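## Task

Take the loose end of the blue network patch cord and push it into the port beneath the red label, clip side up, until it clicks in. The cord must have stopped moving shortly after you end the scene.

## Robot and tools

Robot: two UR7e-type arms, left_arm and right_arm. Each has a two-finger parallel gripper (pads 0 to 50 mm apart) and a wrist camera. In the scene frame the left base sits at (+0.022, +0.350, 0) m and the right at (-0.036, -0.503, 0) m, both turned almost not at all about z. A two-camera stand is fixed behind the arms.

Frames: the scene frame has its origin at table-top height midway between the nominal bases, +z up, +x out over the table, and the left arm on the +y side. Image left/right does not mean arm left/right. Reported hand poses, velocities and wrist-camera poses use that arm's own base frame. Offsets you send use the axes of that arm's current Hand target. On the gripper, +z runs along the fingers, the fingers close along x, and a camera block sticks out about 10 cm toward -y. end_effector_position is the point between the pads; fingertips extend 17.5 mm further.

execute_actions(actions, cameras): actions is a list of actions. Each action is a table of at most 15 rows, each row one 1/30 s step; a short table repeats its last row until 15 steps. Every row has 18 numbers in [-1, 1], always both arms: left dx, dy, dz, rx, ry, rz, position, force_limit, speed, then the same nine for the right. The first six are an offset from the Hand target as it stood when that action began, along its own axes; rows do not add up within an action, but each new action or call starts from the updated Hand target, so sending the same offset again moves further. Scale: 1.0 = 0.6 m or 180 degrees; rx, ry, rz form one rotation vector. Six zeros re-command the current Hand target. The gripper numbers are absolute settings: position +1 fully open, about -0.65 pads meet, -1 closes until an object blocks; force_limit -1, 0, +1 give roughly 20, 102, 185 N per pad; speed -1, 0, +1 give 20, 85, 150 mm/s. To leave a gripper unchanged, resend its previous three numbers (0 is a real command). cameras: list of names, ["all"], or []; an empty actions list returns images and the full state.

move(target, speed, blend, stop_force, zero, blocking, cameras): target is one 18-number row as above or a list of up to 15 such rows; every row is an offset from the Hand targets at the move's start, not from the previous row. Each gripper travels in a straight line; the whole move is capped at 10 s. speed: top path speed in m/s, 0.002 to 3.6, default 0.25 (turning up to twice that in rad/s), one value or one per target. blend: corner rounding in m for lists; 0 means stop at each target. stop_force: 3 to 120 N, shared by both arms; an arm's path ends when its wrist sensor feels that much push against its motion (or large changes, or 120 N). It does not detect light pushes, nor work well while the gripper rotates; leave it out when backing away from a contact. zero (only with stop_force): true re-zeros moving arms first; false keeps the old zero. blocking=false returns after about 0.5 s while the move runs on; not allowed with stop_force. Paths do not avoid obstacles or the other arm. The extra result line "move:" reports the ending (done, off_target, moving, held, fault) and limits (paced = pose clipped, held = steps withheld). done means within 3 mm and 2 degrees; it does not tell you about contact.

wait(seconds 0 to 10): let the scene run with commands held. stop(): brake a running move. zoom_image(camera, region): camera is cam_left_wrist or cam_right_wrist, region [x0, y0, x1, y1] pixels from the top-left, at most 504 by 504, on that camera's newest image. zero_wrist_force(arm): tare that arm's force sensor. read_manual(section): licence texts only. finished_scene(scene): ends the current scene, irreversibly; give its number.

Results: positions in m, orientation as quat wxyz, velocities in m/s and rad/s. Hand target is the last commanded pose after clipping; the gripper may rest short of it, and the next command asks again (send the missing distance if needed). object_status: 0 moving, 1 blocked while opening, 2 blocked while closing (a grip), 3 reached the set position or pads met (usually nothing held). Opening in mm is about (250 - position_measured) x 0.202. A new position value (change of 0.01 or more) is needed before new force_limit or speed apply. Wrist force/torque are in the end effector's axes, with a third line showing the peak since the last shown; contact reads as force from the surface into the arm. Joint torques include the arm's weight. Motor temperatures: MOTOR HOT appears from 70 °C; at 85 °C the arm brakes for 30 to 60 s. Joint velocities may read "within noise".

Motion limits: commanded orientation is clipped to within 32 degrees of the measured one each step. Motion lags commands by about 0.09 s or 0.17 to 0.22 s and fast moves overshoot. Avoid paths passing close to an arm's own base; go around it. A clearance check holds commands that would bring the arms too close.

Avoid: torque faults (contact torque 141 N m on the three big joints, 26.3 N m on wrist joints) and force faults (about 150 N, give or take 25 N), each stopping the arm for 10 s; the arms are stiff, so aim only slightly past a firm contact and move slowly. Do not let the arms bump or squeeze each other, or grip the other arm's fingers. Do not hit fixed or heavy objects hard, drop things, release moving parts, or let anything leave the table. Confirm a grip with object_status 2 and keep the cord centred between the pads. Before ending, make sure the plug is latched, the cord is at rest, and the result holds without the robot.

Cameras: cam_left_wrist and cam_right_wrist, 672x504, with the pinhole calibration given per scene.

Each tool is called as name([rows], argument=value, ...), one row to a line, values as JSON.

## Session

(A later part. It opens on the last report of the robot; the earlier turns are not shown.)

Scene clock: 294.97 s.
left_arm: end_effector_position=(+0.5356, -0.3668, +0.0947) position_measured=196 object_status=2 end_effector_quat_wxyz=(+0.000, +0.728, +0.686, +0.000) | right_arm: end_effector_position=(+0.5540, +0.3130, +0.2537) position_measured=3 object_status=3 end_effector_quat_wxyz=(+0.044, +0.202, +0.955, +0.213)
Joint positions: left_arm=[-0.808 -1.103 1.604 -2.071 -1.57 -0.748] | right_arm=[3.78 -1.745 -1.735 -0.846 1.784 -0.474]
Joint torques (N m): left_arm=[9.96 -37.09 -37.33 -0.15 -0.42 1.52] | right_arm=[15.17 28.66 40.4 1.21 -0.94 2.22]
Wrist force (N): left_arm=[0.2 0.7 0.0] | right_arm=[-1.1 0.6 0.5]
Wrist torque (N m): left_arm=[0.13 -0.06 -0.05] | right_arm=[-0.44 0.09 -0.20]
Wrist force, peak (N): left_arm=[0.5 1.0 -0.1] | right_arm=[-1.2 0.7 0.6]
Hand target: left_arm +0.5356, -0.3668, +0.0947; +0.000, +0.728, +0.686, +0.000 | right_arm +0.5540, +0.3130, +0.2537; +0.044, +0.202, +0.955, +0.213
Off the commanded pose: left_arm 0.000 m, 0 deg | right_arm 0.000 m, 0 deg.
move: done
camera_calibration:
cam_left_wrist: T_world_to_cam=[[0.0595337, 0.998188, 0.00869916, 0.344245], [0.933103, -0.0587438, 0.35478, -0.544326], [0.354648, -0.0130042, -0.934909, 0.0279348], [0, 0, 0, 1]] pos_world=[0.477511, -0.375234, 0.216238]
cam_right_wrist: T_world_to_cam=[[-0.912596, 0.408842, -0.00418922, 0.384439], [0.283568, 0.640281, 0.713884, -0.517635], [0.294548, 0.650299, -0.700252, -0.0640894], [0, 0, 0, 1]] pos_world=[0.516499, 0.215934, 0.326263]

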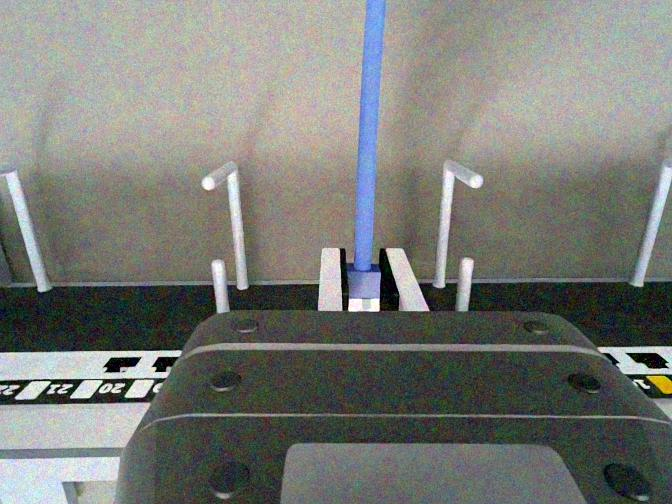

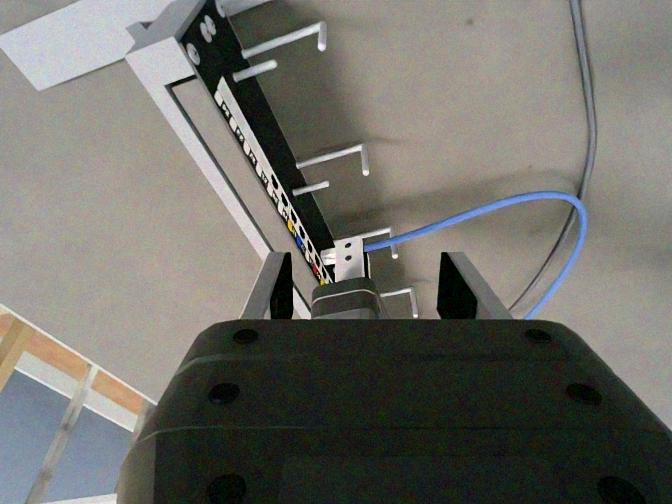

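move(target=[0,0.0133,0,0,0,0,-1,-0.3,-0.5,0,0,0,0,0,0,1,1,1], speed=0.01, stop_force=4, cameras=["all"])

zoom_image(camera="cam_right_wrist", region=[300, 225, 370, 285])

Scene clock: 310.13 s.
left_arm: end_effector_position=(+0.5413, -0.3671, +0.0947) position_measured=196 object_status=2 end_effector_quat_wxyz=(+0.000, +0.728, +0.686, +0.000) | right_arm: end_effector_position=(+0.5540, +0.3130, +0.2537) position_measured=3 object_status=3 end_effector_quat_wxyz=(+0.044, +0.202, +0.955, +0.213)
Joint positions: left_arm=[-0.801 -1.093 1.588 -2.065 -1.57 -0.742] | right_arm=[3.78 -1.745 -1.735 -0.846 1.784 -0.474]
Joint torques (N m): left_arm=[-11.46 -56.86 -11.61 -5.18 0.12 -1.51] | right_arm=[15.83 28.15 40.38 1.26 -0.78 1.76]
Wrist force (N): left_arm=[1.8 0.1 0.3] | right_arm=[-1.1 0.5 0.7]
Wrist torque (N m): left_arm=[0.11 -0.06 -0.06] | right_arm=[-0.45 0.09 -0.20]
Wrist force, peak (N): left_arm=[2.4 -9.1 -0.3] | right_arm=[-1.3 0.8 0.5]
Hand target: left_arm +0.5413, -0.3671, +0.0947; +0.000, +0.728, +0.686, +0.000 (not the last commanded pose) | right_arm +0.5540, +0.3130, +0.2537; +0.044, +0.202, +0.955, +0.213
Off the commanded pose: left_arm 0.002 m, 0 deg | right_arm 0.000 m, 0 deg.
move: contact (left_arm)
camera_calibration:
cam_left_wrist: T_world_to_cam=[[0.0594453, 0.998194, 0.00866572, 0.344356], [0.933108, -0.0586493, 0.354781, -0.549636], [0.354648, -0.013004, -0.934909, 0.0259082], [0, 0, 0, 1]] pos_world=[0.483211, -0.375633, 0.216238]
cam_right_wrist: T_world_to_cam=[[-0.912596, 0.408842, -0.00418922, 0.384439], [0.283568, 0.640281, 0.713884, -0.517635], [0.294548, 0.650299, -0.700252, -0.0640894], [0, 0, 0, 1]] pos_world=[0.516499, 0.215934, 0.326263]

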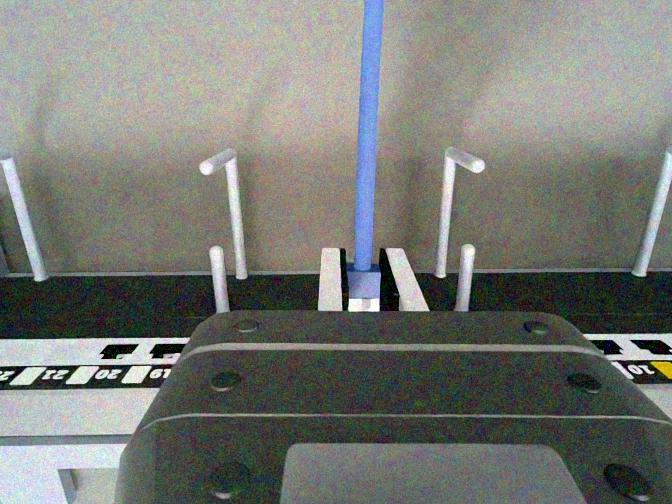

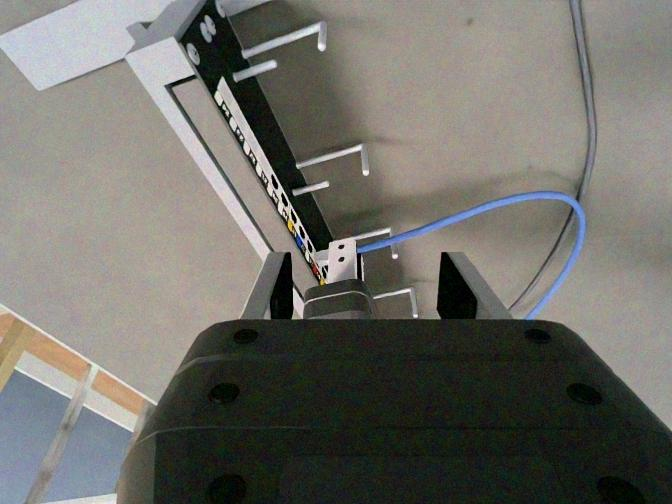

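Scaled by 7.200 from the camera's 672x504 image, which has a finer 960x720 frame.

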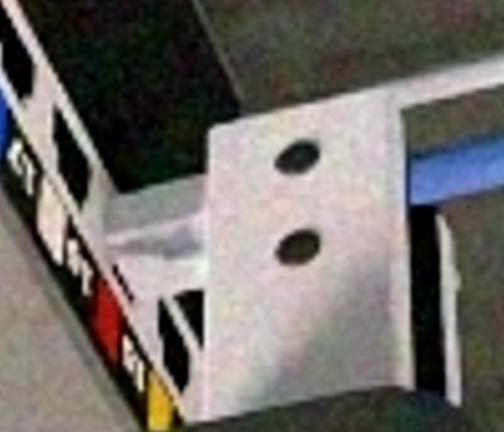

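zoom_image(camera="cam_right_wrist", region=[308, 242, 336, 272])

Scaled by 16.800 from the camera's 672x504 image, which has a finer 960x720 frame.

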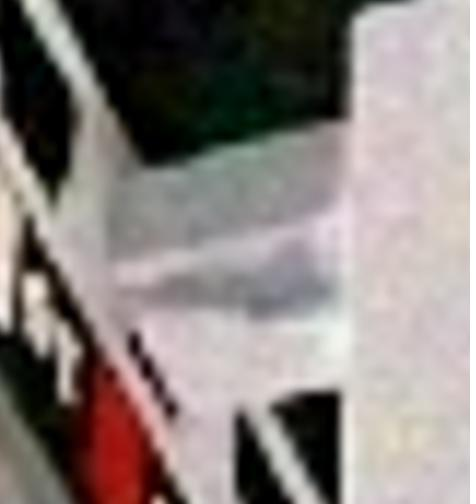

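move([
  [0,-0.0017,0,0,0,0,-1,-0.3,-0.5,0,0,0,0,0,0,1,1,1],
  [0,-0.0017,-0.0017,0,0,0,-1,-0.3,-0.5,0,0,0,0,0,0,1,1,1],
  [0,0.005,-0.0017,0,0,0,-1,-0.3,-0.5,0,0,0,0,0,0,1,1,1],
], speed=0.01, stop_force=4)

Scene clock: 322.97 s.
left_arm: end_effector_position=(+0.5411, -0.3672, +0.0957) position_measured=196 object_status=2 end_effector_quat_wxyz=(+0.000, +0.728, +0.686, +0.000) | right_arm: end_effector_position=(+0.5540, +0.3130, +0.2537) position_measured=3 object_status=3 end_effector_quat_wxyz=(+0.044, +0.202, +0.955, +0.213)
Joint positions: left_arm=[-0.802 -1.094 1.587 -2.063 -1.57 -0.742] | right_arm=[3.78 -1.745 -1.735 -0.846 1.784 -0.474]
Joint torques (N m): left_arm=[-10.01 -56.87 -10.86 -5.53 1.07 -1.2] | right_arm=[15.34 28.47 40.06 1.42 -0.84 1.33]
Wrist force (N): left_arm=[-0.8 -3.9 -0.2] | right_arm=[-1.0 0.6 0.4]
Wrist torque (N m): left_arm=[-0.03 -0.14 0.01] | right_arm=[-0.44 0.07 -0.21]
Wrist force, peak (N): left_arm=[-0.8 -11.6 0.7] | right_arm=[-1.3 0.5 0.6]
Hand target: left_arm +0.5411, -0.3672, +0.0957; +0.000, +0.728, +0.686, +0.000 (not the last commanded pose) | right_arm +0.5540, +0.3130, +0.2537; +0.044, +0.202, +0.955, +0.213
Off the commanded pose: left_arm 0.003 m, 0 deg | right_arm 0.000 m, 0 deg.
move: contact (left_arm); path passed 2 of 3 targets

move(target=[0,-0.0083,0,0,0,0,-1,-0.3,-0.5,0.0098,-0.0918,0.19,-0.183,0,0,1,1,1], speed=0.15, cameras=["cam_right_wrist"])

zoom_image(camera="cam_right_wrist", region=[280, 210, 380, 290])

Scene clock: 332.03 s.
left_arm: end_effector_position=(+0.5361, -0.3669, +0.0957) position_measured=196 object_status=2 end_effector_quat_wxyz=(+0.000, +0.728, +0.686, +0.000) | right_arm: end_effector_position=(+0.5478, +0.3142, +0.1271) position_measured=3 object_status=3 end_effector_quat_wxyz=(+0.099, +0.181, +0.855, +0.475)
Joint positions: left_arm=[-0.807 -1.103 1.601 -2.068 -1.57 -0.748] | right_arm=[3.669 -2.087 -2.14 0.428 2.094 -0.365]
Joint torques (N m): left_arm=[-10.85 -56.65 -10.76 -5.31 -0.79 -1.42] | right_arm=[-13.78 32.76 5.41 5.68 2.14 2.64]
Motor temperatures (°C): left_arm=[36 46 49 49 47 38] | right_arm=[44 42 34 43 40 40]
Wrist force (N): left_arm=[0.3 0.3 -0.1] | right_arm=[-0.9 0.3 0.2]
Wrist torque (N m): left_arm=[0.07 -0.08 0.06] | right_arm=[-0.56 0.11 -0.22]
Wrist force, peak (N): left_arm=[-1.1 -4.1 0.1] | right_arm=[-0.9 1.6 -0.2]
Hand target: left_arm +0.5361, -0.3669, +0.0957; +0.000, +0.728, +0.686, +0.000 | right_arm +0.5478, +0.3142, +0.1271; +0.099, +0.181, +0.855, +0.475
Off the commanded pose: left_arm 0.000 m, 0 deg | right_arm 0.000 m, 0 deg.
move: done
camera_calibration:
cam_right_wrist: T_world_to_cam=[[-0.911548, 0.411193, -0.000338023, 0.375924], [0.081784, 0.182107, 0.979872, -0.20561], [0.402978, 0.893172, -0.199629, -0.350984], [0, 0, 0, 1]] pos_world=[0.500927, 0.196355, 0.131532]
Images, in order (width x height): cam_right_wrist 672x504.

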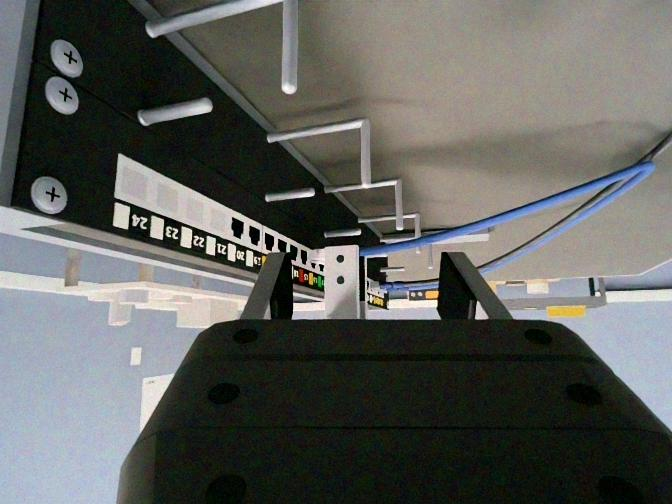

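Scaled by 5.040 from the camera's 672x504 image, which has a finer 960x720 frame.

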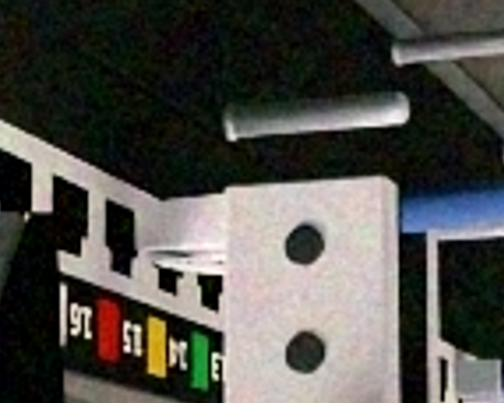

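move([
  [0.0015,0,0.0008,0,0,0,-1,-0.3,-0.5,0,0,0,0,0,0,1,1,1],
  [0.0015,0.015,0.0008,0,0,0,-1,-0.3,-0.5,0,0,0,0,0,0,1,1,1],
], speed=0.01, stop_force=4, cameras=["cam_right_wrist"])

zoom_image(camera="cam_right_wrist", region=[280, 230, 340, 290])

Scene clock: 344.57 s.
left_arm: end_effector_position=(+0.5415, -0.3663, +0.0952) position_measured=196 object_status=2 end_effector_quat_wxyz=(+0.000, +0.728, +0.686, +0.000) | right_arm: end_effector_position=(+0.5478, +0.3142, +0.1271) position_measured=3 object_status=3 end_effector_quat_wxyz=(+0.099, +0.181, +0.855, +0.475)
Joint positions: left_arm=[-0.8 -1.094 1.588 -2.064 -1.57 -0.741] | right_arm=[3.669 -2.087 -2.14 0.428 2.094 -0.365]
Joint torques (N m): left_arm=[-11.12 -58.19 -11.66 -4.91 -0.02 -1.19] | right_arm=[-12.7 32.55 5.04 5.58 1.93 2.62]
Wrist force (N): left_arm=[0.2 0.3 1.8] | right_arm=[-0.8 0.2 0.3]
Wrist torque (N m): left_arm=[0.13 -0.14 -0.01] | right_arm=[-0.57 0.09 -0.21]
Wrist force, peak (N): left_arm=[-1.7 -4.8 3.0] | right_arm=[-1.0 0.3 0.4]
Hand target: left_arm +0.5415, -0.3663, +0.0952; +0.000, +0.728, +0.686, +0.000 (not the last commanded pose) | right_arm +0.5478, +0.3142, +0.1271; +0.099, +0.181, +0.855, +0.475
Off the commanded pose: left_arm 0.004 m, 0 deg | right_arm 0.000 m, 0 deg.
move: contact (left_arm); path passed 1 of 2 targets
camera_calibration:
cam_right_wrist: T_world_to_cam=[[-0.911511, 0.411275, -0.000356042, 0.375892], [0.0817415, 0.182013, 0.979893, -0.205574], [0.40307, 0.893154, -0.199525, -0.351041], [0, 0, 0, 1]] pos_world=[0.500928, 0.196356, 0.131533]
Images, in order (width x height): cam_right_wrist 672x504.

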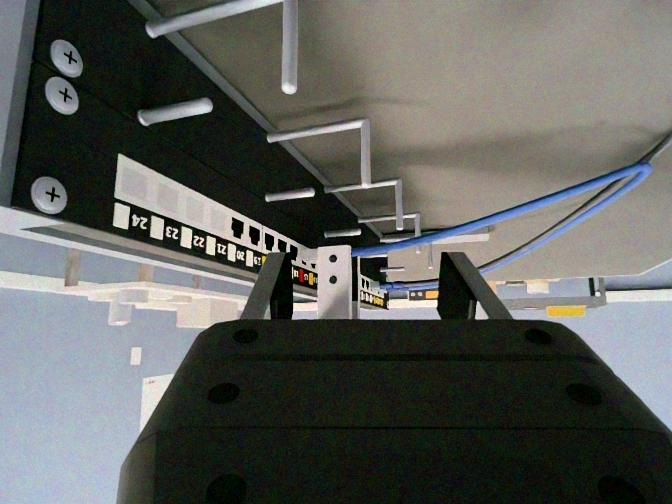

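Scaled by 8.400 from the camera's 672x504 image, which has a finer 960x720 frame.

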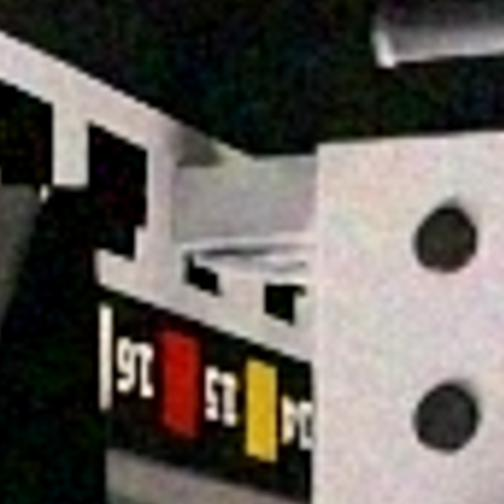

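zoom_image(camera="cam_right_wrist", region=[286, 240, 320, 270])

Scaled by 14.824 from the camera's 672x504 image, which has a finer 960x720 frame.

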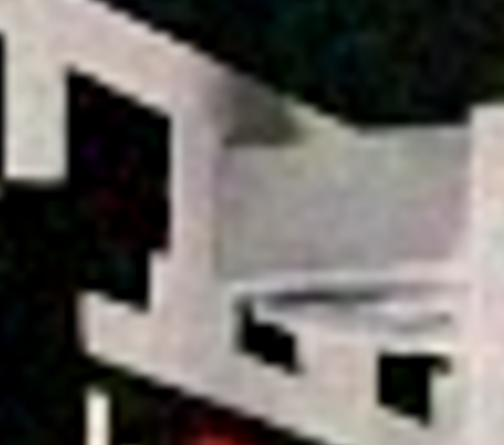

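move([
  [0,0.0017,0,0,0,0,-1,-0.3,-0.5,0,0,0,0,0,0,1,1,1],
  [0,0.0017,0.0015,0,0,0,-1,-0.3,-0.5,0,0,0,0,0,0,1,1,1],
  [0.0012,0.0017,0.0015,0,0,0,-1,-0.3,-0.5,0,0,0,0,0,0,1,1,1],
  [0.0012,0.0017,0.0004,0,0,0,-1,-0.3,-0.5,0,0,0,0,0,0,1,1,1],
  [-0.0012,0.0017,0.0004,0,0,0,-1,-0.3,-0.5,0,0,0,0,0,0,1,1,1],
  [-0.0012,0.0017,0.0012,0,0,0,-1,-0.3,-0.5,0,0,0,0,0,0,1,1,1],
  [0,0.0017,0.0008,0,0,0,-1,-0.3,-0.5,0,0,0,0,0,0,1,1,1],
], speed=0.004, blend=[0.0003,0.0003,0.0003,0.0003,0.0003,0.0003,0], cameras=["cam_right_wrist"])

zoom_image(camera="cam_right_wrist", region=[286, 240, 320, 270])

Scene clock: 364.77 s.
left_arm: end_effector_position=(+0.5425, -0.3665, +0.0946) position_measured=196 object_status=2 end_effector_quat_wxyz=(+0.000, +0.728, +0.686, +0.000) | right_arm: end_effector_position=(+0.5478, +0.3142, +0.1271) position_measured=3 object_status=3 end_effector_quat_wxyz=(+0.099, +0.181, +0.855, +0.475)
Joint positions: left_arm=[-0.799 -1.092 1.585 -2.065 -1.57 -0.74] | right_arm=[3.669 -2.087 -2.14 0.428 2.094 -0.365]
Joint torques (N m): left_arm=[10.58 -55.04 -10.64 -4.84 1.81 1.3] | right_arm=[-10.74 31.26 4.82 5.46 1.51 2.64]
Wrist force (N): left_arm=[0.0 0.6 -0.3] | right_arm=[-0.8 0.1 0.3]
Wrist torque (N m): left_arm=[0.12 -0.07 0.04] | right_arm=[-0.58 0.09 -0.22]
Wrist force, peak (N): left_arm=[-7.9 1.7 0.6] | right_arm=[-1.1 0.4 0.5]
Hand target: left_arm +0.5425, -0.3664, +0.0947; +0.000, +0.728, +0.686, +0.000 | right_arm +0.5478, +0.3142, +0.1271; +0.099, +0.181, +0.855, +0.475
Off the commanded pose: left_arm 0.000 m, 0 deg | right_arm 0.000 m, 0 deg.
move: done; blend cut to 0.0002 m at target 5, 0.0002 m at target 6
camera_calibration:
cam_right_wrist: T_world_to_cam=[[-0.911511, 0.411275, -0.000356042, 0.375892], [0.0817415, 0.182013, 0.979893, -0.205574], [0.40307, 0.893154, -0.199525, -0.351041], [0, 0, 0, 1]] pos_world=[0.500928, 0.196356, 0.131533]
Images, in order (width x height): cam_right_wrist 672x504.

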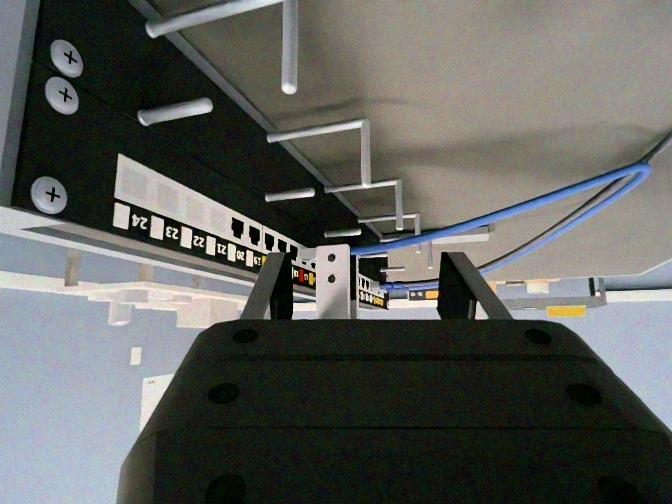

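Scaled by 14.824 from the camera's 672x504 image, which has a finer 960x720 frame.

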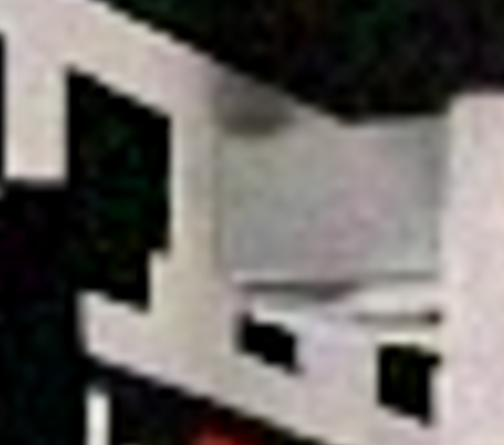

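move(target=[0,0.0167,0,0,0,0,-1,-0.3,-0.5,0,0,0,0,0,0,1,1,1], speed=0.01, stop_force=6, cameras=["cam_right_wrist"])

zoom_image(camera="cam_right_wrist", region=[286, 240, 320, 270])

Scene clock: 369.37 s.
left_arm: end_effector_position=(+0.5485, -0.3667, +0.0947) position_measured=196 object_status=2 end_effector_quat_wxyz=(+0.000, +0.728, +0.686, +0.000) | right_arm: end_effector_position=(+0.5478, +0.3142, +0.1271) position_measured=3 object_status=3 end_effector_quat_wxyz=(+0.099, +0.181, +0.855, +0.475)
Joint positions: left_arm=[-0.793 -1.081 1.569 -2.058 -1.57 -0.733] | right_arm=[3.669 -2.087 -2.14 0.428 2.094 -0.365]
Joint torques (N m): left_arm=[-9.81 -56.74 -9.17 -3.58 2.42 -1.58] | right_arm=[-9.22 31.92 5.37 5.54 1.05 2.65]
Wrist force (N): left_arm=[-2.7 5.1 0.6] | right_arm=[-0.7 0.2 0.3]
Wrist torque (N m): left_arm=[0.22 -0.19 0.05] | right_arm=[-0.57 0.08 -0.21]
Wrist force, peak (N): left_arm=[-1.1 -7.3 0.2] | right_arm=[-1.2 0.3 0.4]
Hand target: left_arm +0.5485, -0.3667, +0.0947; +0.000, +0.728, +0.686, +0.000 (not the last commanded pose) | right_arm +0.5478, +0.3142, +0.1271; +0.099, +0.181, +0.855, +0.475
Off the commanded pose: left_arm 0.004 m, 0 deg | right_arm 0.000 m, 0 deg.
move: contact (left_arm)
camera_calibration:
cam_right_wrist: T_world_to_cam=[[-0.911511, 0.411275, -0.000356042, 0.375892], [0.0817415, 0.182013, 0.979893, -0.205574], [0.40307, 0.893154, -0.199525, -0.351041], [0, 0, 0, 1]] pos_world=[0.500928, 0.196356, 0.131533]
Images, in order (width x height): cam_right_wrist 672x504.

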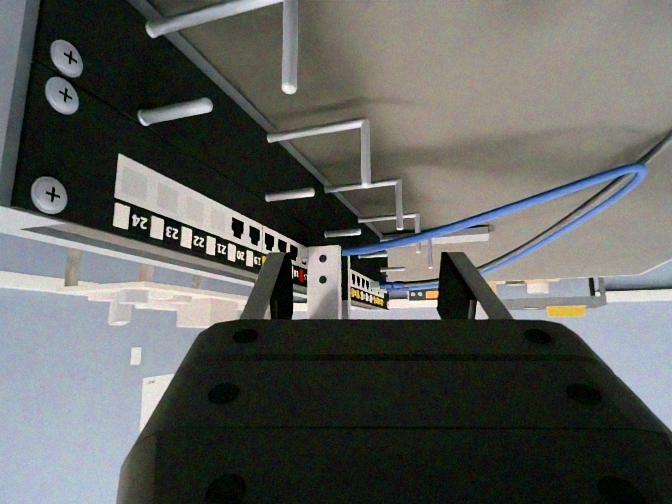

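Scaled by 14.824 from the camera's 672x504 image, which has a finer 960x720 frame.

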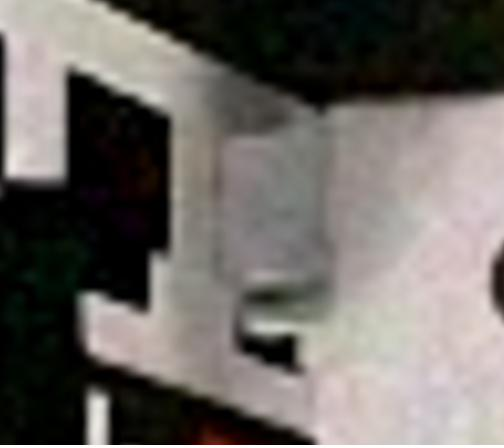

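move(target=[0,0.0167,0,0,0,0,-1,-0.3,-0.5,0,0,0,0,0,0,1,1,1], speed=0.006, stop_force=20, cameras=["cam_right_wrist"])

zoom_image(camera="cam_right_wrist", region=[286, 240, 320, 270])

Scene clock: 376.03 s.
left_arm: end_effector_position=(+0.5501, -0.3669, +0.0947) position_measured=196 object_status=2 end_effector_quat_wxyz=(+0.000, +0.728, +0.686, +0.000) | right_arm: end_effector_position=(+0.5478, +0.3142, +0.1271) position_measured=3 object_status=3 end_effector_quat_wxyz=(+0.099, +0.181, +0.855, +0.475)
Joint positions: left_arm=[-0.791 -1.078 1.563 -2.056 -1.57 -0.732] | right_arm=[3.669 -2.087 -2.14 0.428 2.094 -0.365]
Joint torques (N m): left_arm=[-7.17 -58.04 -12.96 -6.06 2.29 -1.14] | right_arm=[-7.73 32.19 5.76 5.33 0.58 2.65]
Wrist force (N): left_arm=[-2.3 -11.2 -1.8] | right_arm=[-0.9 0.4 0.4]
Wrist torque (N m): left_arm=[-0.16 -0.17 0.00] | right_arm=[-0.55 0.10 -0.21]
Wrist force, peak (N): left_arm=[-1.1 -19.3 -1.8] | right_arm=[-1.0 0.5 0.2]
Hand target: left_arm +0.5501, -0.3669, +0.0947; +0.000, +0.728, +0.686, +0.000 (not the last commanded pose) | right_arm +0.5478, +0.3142, +0.1271; +0.099, +0.181, +0.855, +0.475
Off the commanded pose: left_arm 0.008 m, 0 deg | right_arm 0.000 m, 0 deg.
move: contact (left_arm)
camera_calibration:
cam_right_wrist: T_world_to_cam=[[-0.911511, 0.411275, -0.000356042, 0.375892], [0.0817415, 0.182013, 0.979893, -0.205574], [0.40307, 0.893154, -0.199525, -0.351041], [0, 0, 0, 1]] pos_world=[0.500928, 0.196356, 0.131533]
Images, in order (width x height): cam_right_wrist 672x504.

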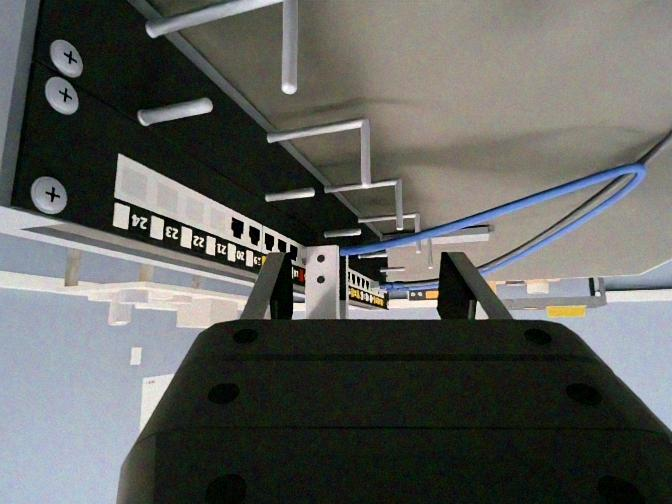

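Scaled by 14.824 from the camera's 672x504 image, which has a finer 960x720 frame.

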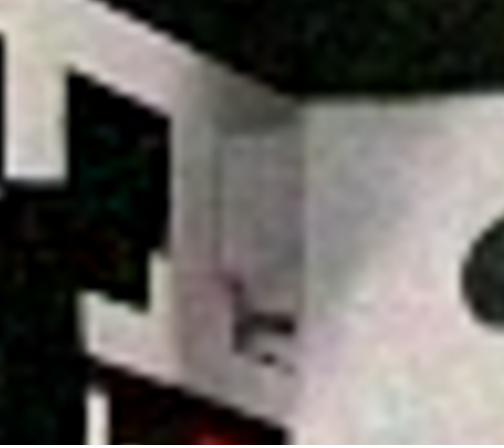

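move(target=[0,0.0167,0,0,0,0,-1,-0.3,-0.5,0,0,0,0,0,0,1,1,1], speed=0.006, stop_force=40, cameras=["cam_right_wrist"])

zoom_image(camera="cam_right_wrist", region=[286, 240, 320, 270])

Scene clock: 381.43 s.
left_arm: end_effector_position=(+0.5601, -0.3675, +0.0947) position_measured=196 object_status=2 end_effector_quat_wxyz=(+0.000, +0.728, +0.686, +0.000) | right_arm: end_effector_position=(+0.5478, +0.3142, +0.1271) position_measured=3 object_status=3 end_effector_quat_wxyz=(+0.099, +0.181, +0.855, +0.475)
Joint positions: left_arm=[-0.781 -1.059 1.534 -2.046 -1.57 -0.721] | right_arm=[3.669 -2.087 -2.14 0.428 2.094 -0.365]
Joint torques (N m): left_arm=[19.52 -39.18 -46.36 -5.24 7.32 1.39] | right_arm=[-4.64 31.6 6.18 5.52 0.02 2.59]
Wrist force (N): left_arm=[0.2 -31.3 -1.9] | right_arm=[-1.0 0.3 0.6]
Wrist torque (N m): left_arm=[-0.04 -0.12 -0.17] | right_arm=[-0.56 0.12 -0.21]
Wrist force, peak (N): left_arm=[-0.1 -37.7 -5.3] | right_arm=[-1.1 0.4 0.3]
Hand target: left_arm +0.5601, -0.3675, +0.0947; +0.000, +0.728, +0.686, +0.000 | right_arm +0.5478, +0.3142, +0.1271; +0.099, +0.181, +0.855, +0.475
Off the commanded pose: left_arm 0.000 m, 0 deg | right_arm 0.000 m, 0 deg.
move: done
camera_calibration:
cam_right_wrist: T_world_to_cam=[[-0.911511, 0.411275, -0.000356042, 0.375892], [0.0817415, 0.182013, 0.979893, -0.205574], [0.40307, 0.893154, -0.199525, -0.351041], [0, 0, 0, 1]] pos_world=[0.500928, 0.196356, 0.131533]
Images, in order (width x height): cam_right_wrist 672x504.

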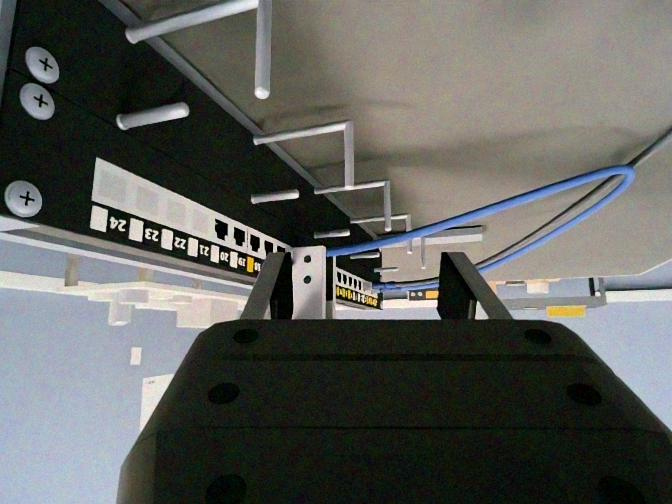

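Scaled by 14.824 from the camera's 672x504 image, which has a finer 960x720 frame.

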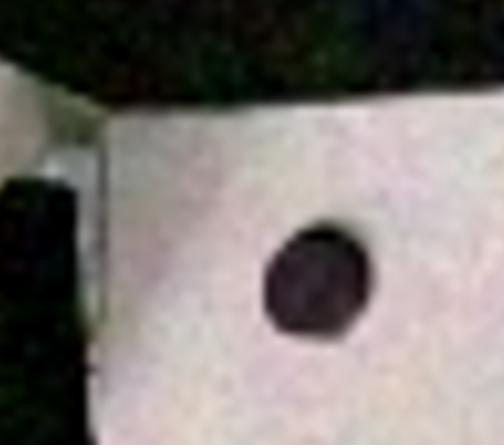

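wait(seconds=0, cameras=["cam_left_wrist"])

zoom_image(camera="cam_left_wrist", region=[280, 230, 450, 320])

Scene clock: 385.03 s.
left_arm: end_effector_position=(+0.5601, -0.3675, +0.0947) position_measured=196 object_status=2 end_effector_quat_wxyz=(+0.000, +0.728, +0.686, +0.000) | right_arm: end_effector_position=(+0.5478, +0.3142, +0.1271) position_measured=3 object_status=3 end_effector_quat_wxyz=(+0.099, +0.181, +0.855, +0.475)
Joint positions: left_arm=[-0.781 -1.059 1.534 -2.046 -1.57 -0.721] | right_arm=[3.669 -2.087 -2.14 0.428 2.094 -0.365]
Joint torques (N m): left_arm=[19.01 -39.09 -45.86 -5.37 5.85 1.51] | right_arm=[-3.26 31.6 5 5.41 0.04 2.42]
Wrist force (N): left_arm=[0.2 -31.0 -3.0] | right_arm=[-0.8 0.3 0.2]
Wrist torque (N m): left_arm=[-0.04 -0.10 -0.16] | right_arm=[-0.57 0.10 -0.22]
Wrist force, peak (N): left_arm=[0.2 -31.8 -2.2] | right_arm=[-1.0 0.4 0.4]
Hand target: left_arm +0.5601, -0.3675, +0.0947; +0.000, +0.728, +0.686, +0.000 | right_arm +0.5478, +0.3142, +0.1271; +0.099, +0.181, +0.855, +0.475
Tool commands: left_gripper/position=-1.0 left_gripper/force_limit=-0.3 left_gripper/speed=-0.5 right_gripper/position=+1.0 right_gripper/force_limit=+1.0 right_gripper/speed=+1.0
Off the commanded pose: left_arm 0.000 m, 0 deg | right_arm 0.000 m, 0 deg.
camera_calibration:
cam_left_wrist: T_world_to_cam=[[0.0597224, 0.998177, 0.00876409, 0.343367], [0.933124, -0.0589444, 0.354691, -0.567388], [0.354561, -0.013005, -0.934942, 0.0192517], [0, 0, 0, 1]] pos_world=[0.502111, -0.375934, 0.216238]
Images, in order (width x height): cam_left_wrist 672x504.

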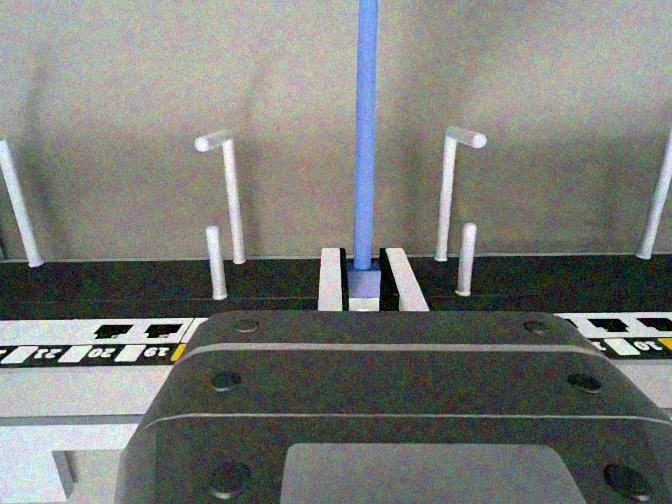

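Scaled by 2.965 from the camera's 672x504 image, which has a finer 960x720 frame.

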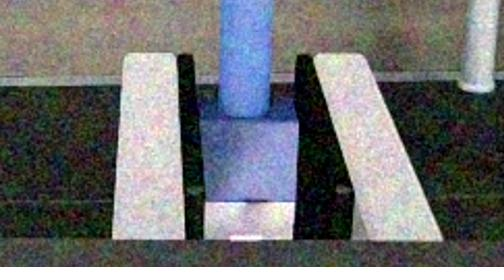

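move([
  [0.001,0.0008,0,0,0,0.006,-1,-0.3,-0.5,0,0,0,0,0,0,1,1,1],
  [-0.001,0.0016,0,0,0,-0.006,-1,-0.3,-0.5,0,0,0,0,0,0,1,1,1],
  [0.001,0.0024,0,0,0,0.006,-1,-0.3,-0.5,0,0,0,0,0,0,1,1,1],
  [-0.001,0.0032,0,0,0,-0.006,-1,-0.3,-0.5,0,0,0,0,0,0,1,1,1],
  [0,0.004,0.001,0.006,0,0,-1,-0.3,-0.5,0,0,0,0,0,0,1,1,1],
  [0,0.0048,-0.001,-0.006,0,0,-1,-0.3,-0.5,0,0,0,0,0,0,1,1,1],
  [0,0.0055,0,0,0,0,-1,-0.3,-0.5,0,0,0,0,0,0,1,1,1],
], speed=0.02, blend=[0.0003,0.0003,0.0003,0.0003,0.0003,0.0003,0], cameras=["all"])

Scene clock: 407.50 s.
left_arm: end_effector_position=(+0.5634, -0.3677, +0.0947) position_measured=196 object_status=2 end_effector_quat_wxyz=(+0.000, +0.728, +0.686, +0.000) | right_arm: end_effector_position=(+0.5478, +0.3142, +0.1271) position_measured=3 object_status=3 end_effector_quat_wxyz=(+0.099, +0.181, +0.855, +0.475)
Joint positions: left_arm=[-0.778 -1.053 1.524 -2.042 -1.57 -0.718] | right_arm=[3.669 -2.087 -2.14 0.428 2.094 -0.365]
Joint torques (N m): left_arm=[18.42 -37.72 -45.25 -5.9 3.67 1.63] | right_arm=[1.08 32.54 5.57 5.45 -0.13 2.52]
Wrist force (N): left_arm=[1.8 -33.1 -5.9] | right_arm=[-0.7 0.2 0.3]
Wrist torque (N m): left_arm=[-0.12 -0.04 -0.20] | right_arm=[-0.57 0.07 -0.21]
Wrist force, peak (N): left_arm=[-2.4 -47.8 -17.1] | right_arm=[-1.0 0.5 0.4]
Hand target: left_arm +0.5634, -0.3677, +0.0947; +0.000, +0.728, +0.686, +0.000 | right_arm +0.5478, +0.3142, +0.1271; +0.099, +0.181, +0.855, +0.475
Off the commanded pose: left_arm 0.000 m, 0 deg | right_arm 0.000 m, 0 deg.
move: done
camera_calibration:
cam_left_wrist: T_world_to_cam=[[0.0597596, 0.998175, 0.00867867, 0.343368], [0.933076, -0.0589471, 0.354817, -0.570483], [0.354681, -0.0131058, -0.934896, 0.017971], [0, 0, 0, 1]] pos_world=[0.50541, -0.376134, 0.216238]
cam_right_wrist: T_world_to_cam=[[-0.911511, 0.411275, -0.000356042, 0.375892], [0.0817415, 0.182013, 0.979893, -0.205574], [0.40307, 0.893154, -0.199525, -0.351041], [0, 0, 0, 1]] pos_world=[0.500928, 0.196356, 0.131533]

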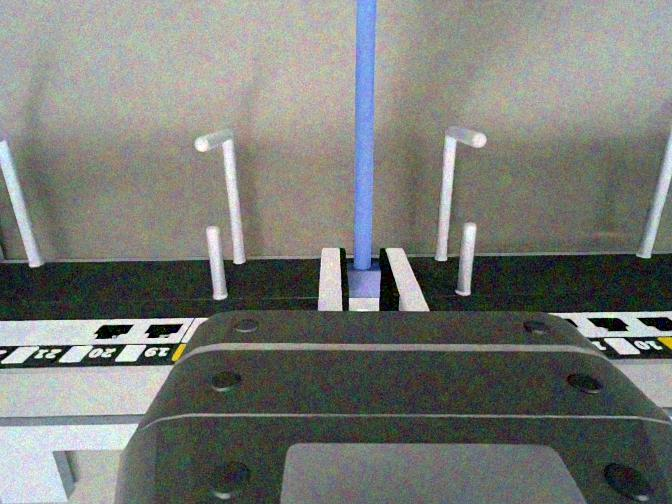

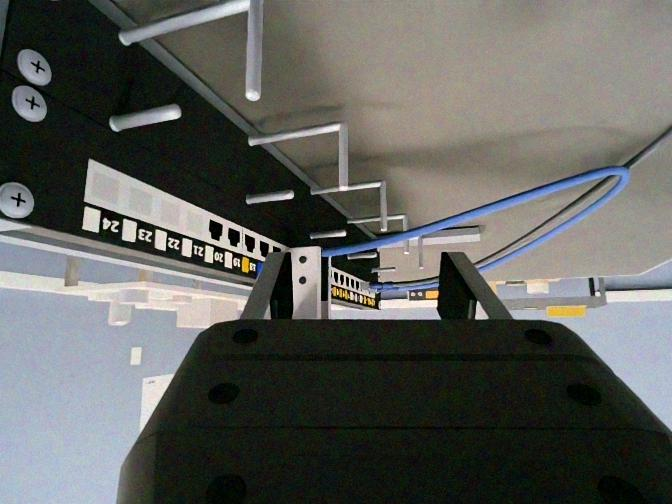

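move(target=[0,-0.01,0,0,0,0,-1,-0.3,-0.5,0,0,0,0,0,0,1,1,1], speed=0.006, cameras=["all"])

zoom_image(camera="cam_left_wrist", region=[280, 230, 450, 320])

Scene clock: 415.47 s.
left_arm: end_effector_position=(+0.5575, -0.3673, +0.0947) position_measured=196 object_status=2 end_effector_quat_wxyz=(+0.000, +0.728, +0.686, +0.000) | right_arm: end_effector_position=(+0.5478, +0.3142, +0.1271) position_measured=3 object_status=3 end_effector_quat_wxyz=(+0.099, +0.181, +0.855, +0.475)
Joint positions: left_arm=[-0.784 -1.064 1.542 -2.048 -1.57 -0.724] | right_arm=[3.669 -2.087 -2.14 0.428 2.094 -0.365]
Joint torques (N m): left_arm=[-23.22 -54.94 2.83 1.31 -7.8 -1.34] | right_arm=[1.24 32.04 6.22 5.42 -0.1 2.53]
Wrist force (N): left_arm=[1.3 38.7 -3.4] | right_arm=[-1.0 0.2 0.5]
Wrist torque (N m): left_arm=[0.21 -0.04 0.02] | right_arm=[-0.57 0.13 -0.21]
Wrist force, peak (N): left_arm=[1.3 38.7 -3.4] | right_arm=[-1.1 0.4 0.2]
Hand target: left_arm +0.5575, -0.3673, +0.0947; +0.000, +0.728, +0.686, +0.000 | right_arm +0.5478, +0.3142, +0.1271; +0.099, +0.181, +0.855, +0.475
Off the commanded pose: left_arm 0.000 m, 0 deg | right_arm 0.000 m, 0 deg.
move: done
camera_calibration:
cam_left_wrist: T_world_to_cam=[[0.059667, 0.998181, 0.00864287, 0.343377], [0.933094, -0.0588484, 0.354785, -0.56492], [0.354648, -0.0131043, -0.934908, 0.0200885], [0, 0, 0, 1]] pos_world=[0.499511, -0.375734, 0.216238]
cam_right_wrist: T_world_to_cam=[[-0.911511, 0.411275, -0.000356042, 0.375892], [0.0817415, 0.182013, 0.979893, -0.205574], [0.40307, 0.893154, -0.199525, -0.351041], [0, 0, 0, 1]] pos_world=[0.500928, 0.196356, 0.131533]

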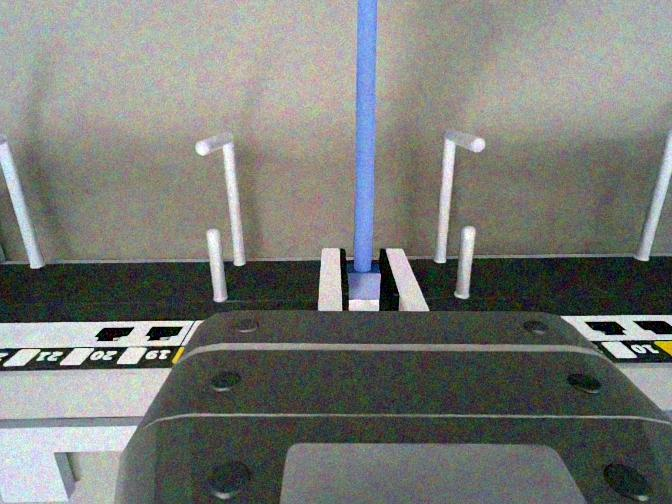

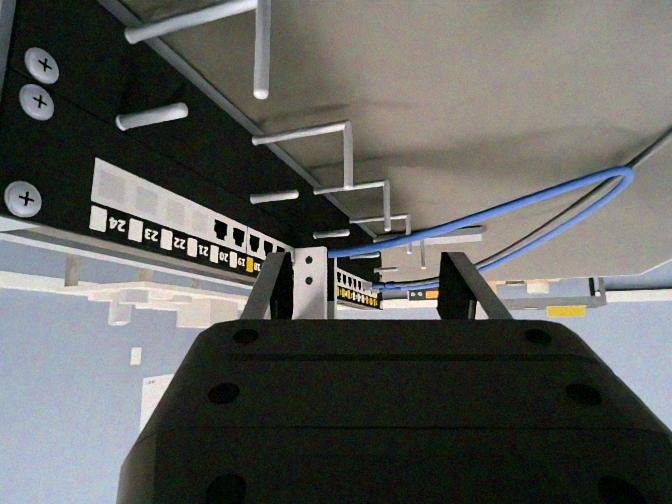

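Scaled by 2.965 from the camera's 672x504 image, which has a finer 960x720 frame.

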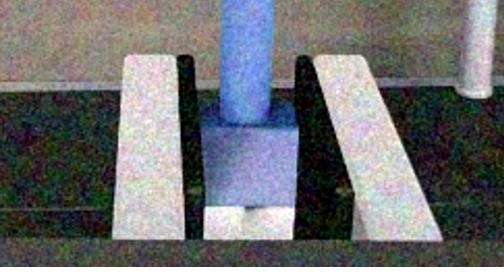

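move(target=[0,0.0025,0,0,0,0,-1,-0.3,-0.5,0,0,0,0,0,0,1,1,1], speed=0.006)

Scene clock: 418.60 s.
left_arm: end_effector_position=(+0.5588, -0.3674, +0.0946) position_measured=196 object_status=2 end_effector_quat_wxyz=(+0.000, +0.728, +0.686, +0.000) | right_arm: end_effector_position=(+0.5478, +0.3142, +0.1271) position_measured=3 object_status=3 end_effector_quat_wxyz=(+0.099, +0.181, +0.855, +0.475)
Joint positions: left_arm=[-0.782 -1.062 1.538 -2.047 -1.571 -0.723] | right_arm=[3.669 -2.087 -2.14 0.428 2.094 -0.365]
Joint torques (N m): left_arm=[7.68 -37.47 -35.95 -0.55 -1.77 1.54] | right_arm=[3.12 32.5 5.47 5.33 -0.13 2.37]
Wrist force (N): left_arm=[3.6 1.1 -2.2] | right_arm=[-0.9 0.1 0.4]
Wrist torque (N m): left_arm=[0.12 -0.07 -0.14] | right_arm=[-0.60 0.11 -0.22]
Wrist force, peak (N): left_arm=[1.6 34.5 -5.0] | right_arm=[-1.1 0.3 0.4]
Hand target: left_arm +0.5589, -0.3674, +0.0947; +0.000, +0.728, +0.686, +0.000 | right_arm +0.5478, +0.3142, +0.1271; +0.099, +0.181, +0.855, +0.475
Off the commanded pose: left_arm 0.000 m, 0 deg | right_arm 0.000 m, 0 deg.
move: done

move([
  [0,0,0,0,0,0,0,-0.3,-1,0,0,0,0,0,0,1,1,1],
])

move([
  [0,0,-0.07,0,0,0,0,-0.3,-1,0,0,0,0,0,0,1,1,1],
  [0,-0.1,-0.2,0,0,0,0,-0.3,-1,0,0,0,0,0,0,1,1,1],
], speed=[0.05,0.15], blend=[0.01,0], cameras=["all"])

zoom_image(camera="cam_left_wrist", region=[250, 180, 450, 320])

zoom_image(camera="cam_right_wrist", region=[270, 220, 370, 300])

Scene clock: 424.63 s.
left_arm: end_effector_position=(+0.5590, -0.3674, +0.0947) position_measured=152 object_status=0 end_effector_quat_wxyz=(+0.000, +0.728, +0.686, +0.000) | right_arm: end_effector_position=(+0.5478, +0.3142, +0.1271) position_measured=3 object_status=3 end_effector_quat_wxyz=(+0.099, +0.181, +0.855, +0.475)
Joint positions: left_arm=[-0.782 -1.062 1.538 -2.047 -1.57 -0.723] | right_arm=[3.669 -2.087 -2.14 0.428 2.094 -0.365]
Joint torques (N m): left_arm=[8.56 -44.25 -35.91 -5.14 1.43 1.31] | right_arm=[3.87 31.58 5.26 5.4 0.04 2.31]
Wrist force (N): left_arm=[0.8 1.1 0.2] | right_arm=[-0.9 0.2 0.3]
Wrist torque (N m): left_arm=[0.21 -0.14 -0.04] | right_arm=[-0.56 0.10 -0.22]
Wrist force, peak (N): left_arm=[4.1 0.1 -2.3] | right_arm=[-1.0 0.4 0.2]
Hand target: left_arm +0.5589, -0.3674, +0.0947; +0.000, +0.728, +0.686, +0.000 | right_arm +0.5478, +0.3142, +0.1271; +0.099, +0.181, +0.855, +0.475
Off the commanded pose: left_arm 0.000 m, 0 deg | right_arm 0.000 m, 0 deg.
move: done

Scene clock: 426.63 s.
left_arm: end_effector_position=(+0.4991, -0.3639, +0.2146) position_measured=152 object_status=3 end_effector_quat_wxyz=(+0.000, +0.728, +0.686, +0.000) | right_arm: end_effector_position=(+0.5478, +0.3142, +0.1271) position_measured=3 object_status=3 end_effector_quat_wxyz=(+0.099, +0.181, +0.855, +0.475)
Joint positions: left_arm=[-0.848 -1.277 1.523 -1.817 -1.57 -0.788] | right_arm=[3.669 -2.087 -2.14 0.428 2.094 -0.365]
Joint torques (N m): left_arm=[-10.18 -49.56 -11.91 -0.4 1.63 -1.03] | right_arm=[4.93 31.69 5.91 5.46 -0.21 2.5]
Wrist force (N): left_arm=[1.3 0.9 0.0] | right_arm=[-0.7 0.3 0.3]
Wrist torque (N m): left_arm=[0.19 -0.22 0.07] | right_arm=[-0.55 0.08 -0.22]
Wrist force, peak (N): left_arm=[1.3 2.0 0.5] | right_arm=[-1.1 0.2 0.3]
Hand target: left_arm +0.4990, -0.3639, +0.2147; +0.000, +0.728, +0.686, +0.000 | right_arm +0.5478, +0.3142, +0.1271; +0.099, +0.181, +0.855, +0.475
Off the commanded pose: left_arm 0.000 m, 0 deg | right_arm 0.000 m, 0 deg.
move: done
camera_calibration:
cam_left_wrist: T_world_to_cam=[[0.0597603, 0.998175, 0.00866527, 0.342387], [0.933155, -0.058946, 0.354609, -0.552677], [0.354473, -0.0131055, -0.934974, 0.153074], [0, 0, 0, 1]] pos_world=[0.441011, -0.372334, 0.336137]
cam_right_wrist: T_world_to_cam=[[-0.911511, 0.411275, -0.000356042, 0.375892], [0.0817415, 0.182013, 0.979893, -0.205574], [0.40307, 0.893154, -0.199525, -0.351041], [0, 0, 0, 1]] pos_world=[0.500928, 0.196356, 0.131533]

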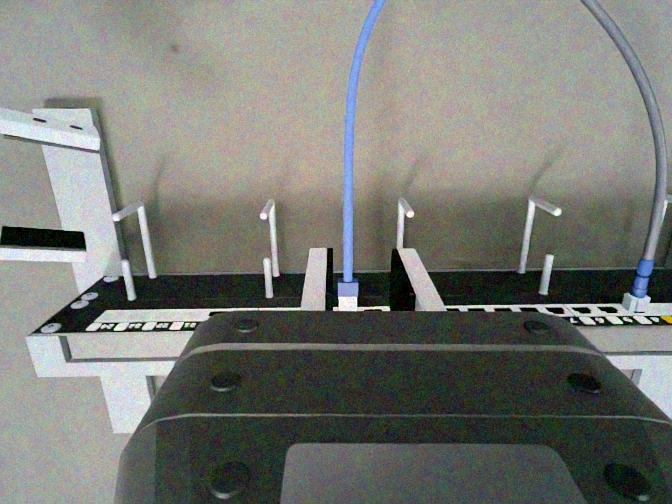

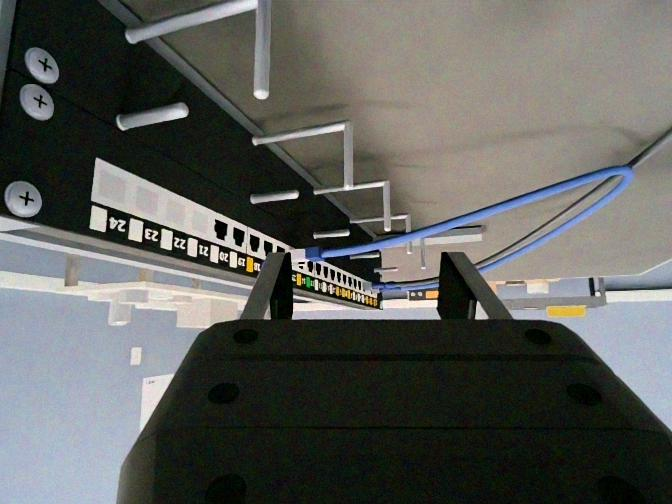

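Scaled by 2.520 from the camera's 672x504 image, which has a finer 960x720 frame.

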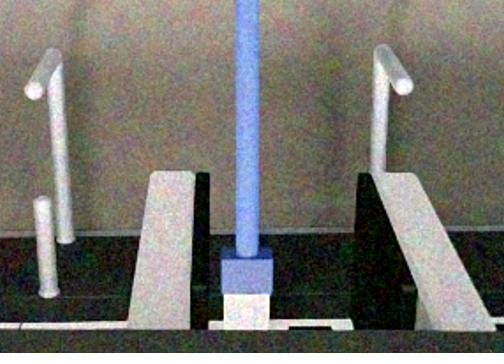

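Scaled by 5.040 from the camera's 672x504 image, which has a finer 960x720 frame.

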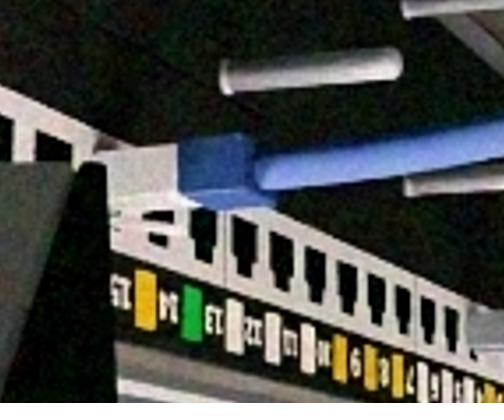

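move(target=[0,-0.1,-0.03,0,0,0,0,-0.3,-1,0,0,0,0,0,0,1,1,1], speed=0.2, cameras=["cam_left_wrist"])

zoom_image(camera="cam_left_wrist", region=[300, 240, 400, 320])

zoom_image(camera="cam_left_wrist", region=[540, 240, 640, 320])

Scene clock: 431.90 s.
left_arm: end_effector_position=(+0.4392, -0.3603, +0.2326) position_measured=152 object_status=3 end_effector_quat_wxyz=(+0.000, +0.728, +0.686, +0.000) | right_arm: end_effector_position=(+0.5478, +0.3142, +0.1271) position_measured=3 object_status=3 end_effector_quat_wxyz=(+0.099, +0.181, +0.855, +0.475)
Joint positions: left_arm=[-0.924 -1.404 1.635 -1.802 -1.57 -0.864] | right_arm=[3.669 -2.087 -2.14 0.428 2.094 -0.365]
Joint torques (N m): left_arm=[-11.62 -44.89 -13.43 -0.34 2.28 -1.49] | right_arm=[6.5 31.49 6.07 5.39 -0.23 2.33]
Wrist force (N): left_arm=[0.8 1.2 0.1] | right_arm=[-0.8 0.3 0.4]
Wrist torque (N m): left_arm=[0.23 -0.15 0.08] | right_arm=[-0.55 0.10 -0.21]
Wrist force, peak (N): left_arm=[1.0 2.5 0.2] | right_arm=[-1.0 0.4 0.3]
Hand target: left_arm +0.4391, -0.3603, +0.2327; +0.000, +0.728, +0.686, +0.000 | right_arm +0.5478, +0.3142, +0.1271; +0.099, +0.181, +0.855, +0.475
Off the commanded pose: left_arm 0.000 m, 0 deg | right_arm 0.000 m, 0 deg.
move: done
camera_calibration:
cam_left_wrist: T_world_to_cam=[[0.0597229, 0.998177, 0.00876426, 0.342197], [0.933124, -0.0589449, 0.354691, -0.502968], [0.354561, -0.013005, -0.934942, 0.191176], [0, 0, 0, 1]] pos_world=[0.381111, -0.368734, 0.354138]
Images, in order (width x height): cam_left_wrist 672x504.

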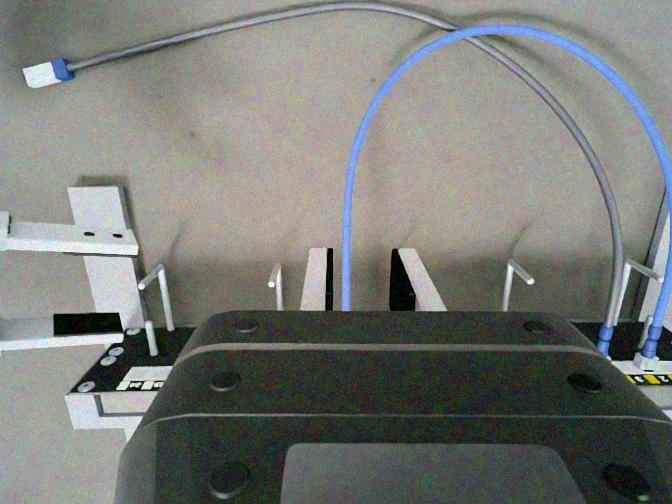

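Scaled by 5.040 from the camera's 672x504 image, which has a finer 960x720 frame.

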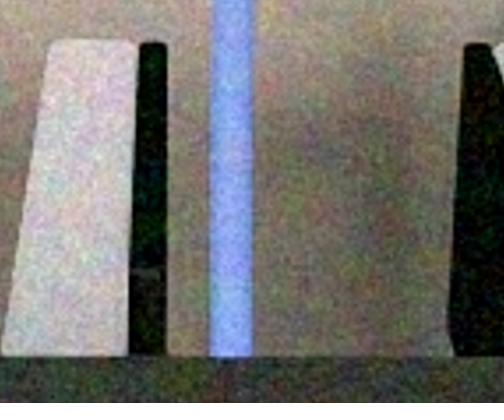

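Scaled by 5.040 from the camera's 672x504 image, which has a finer 960x720 frame.

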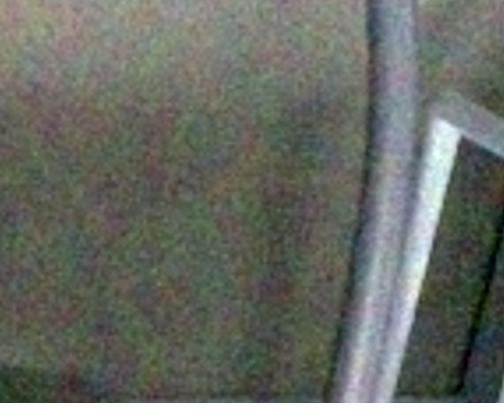

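finished_scene(scene=1)

The scene is finished: the task was done.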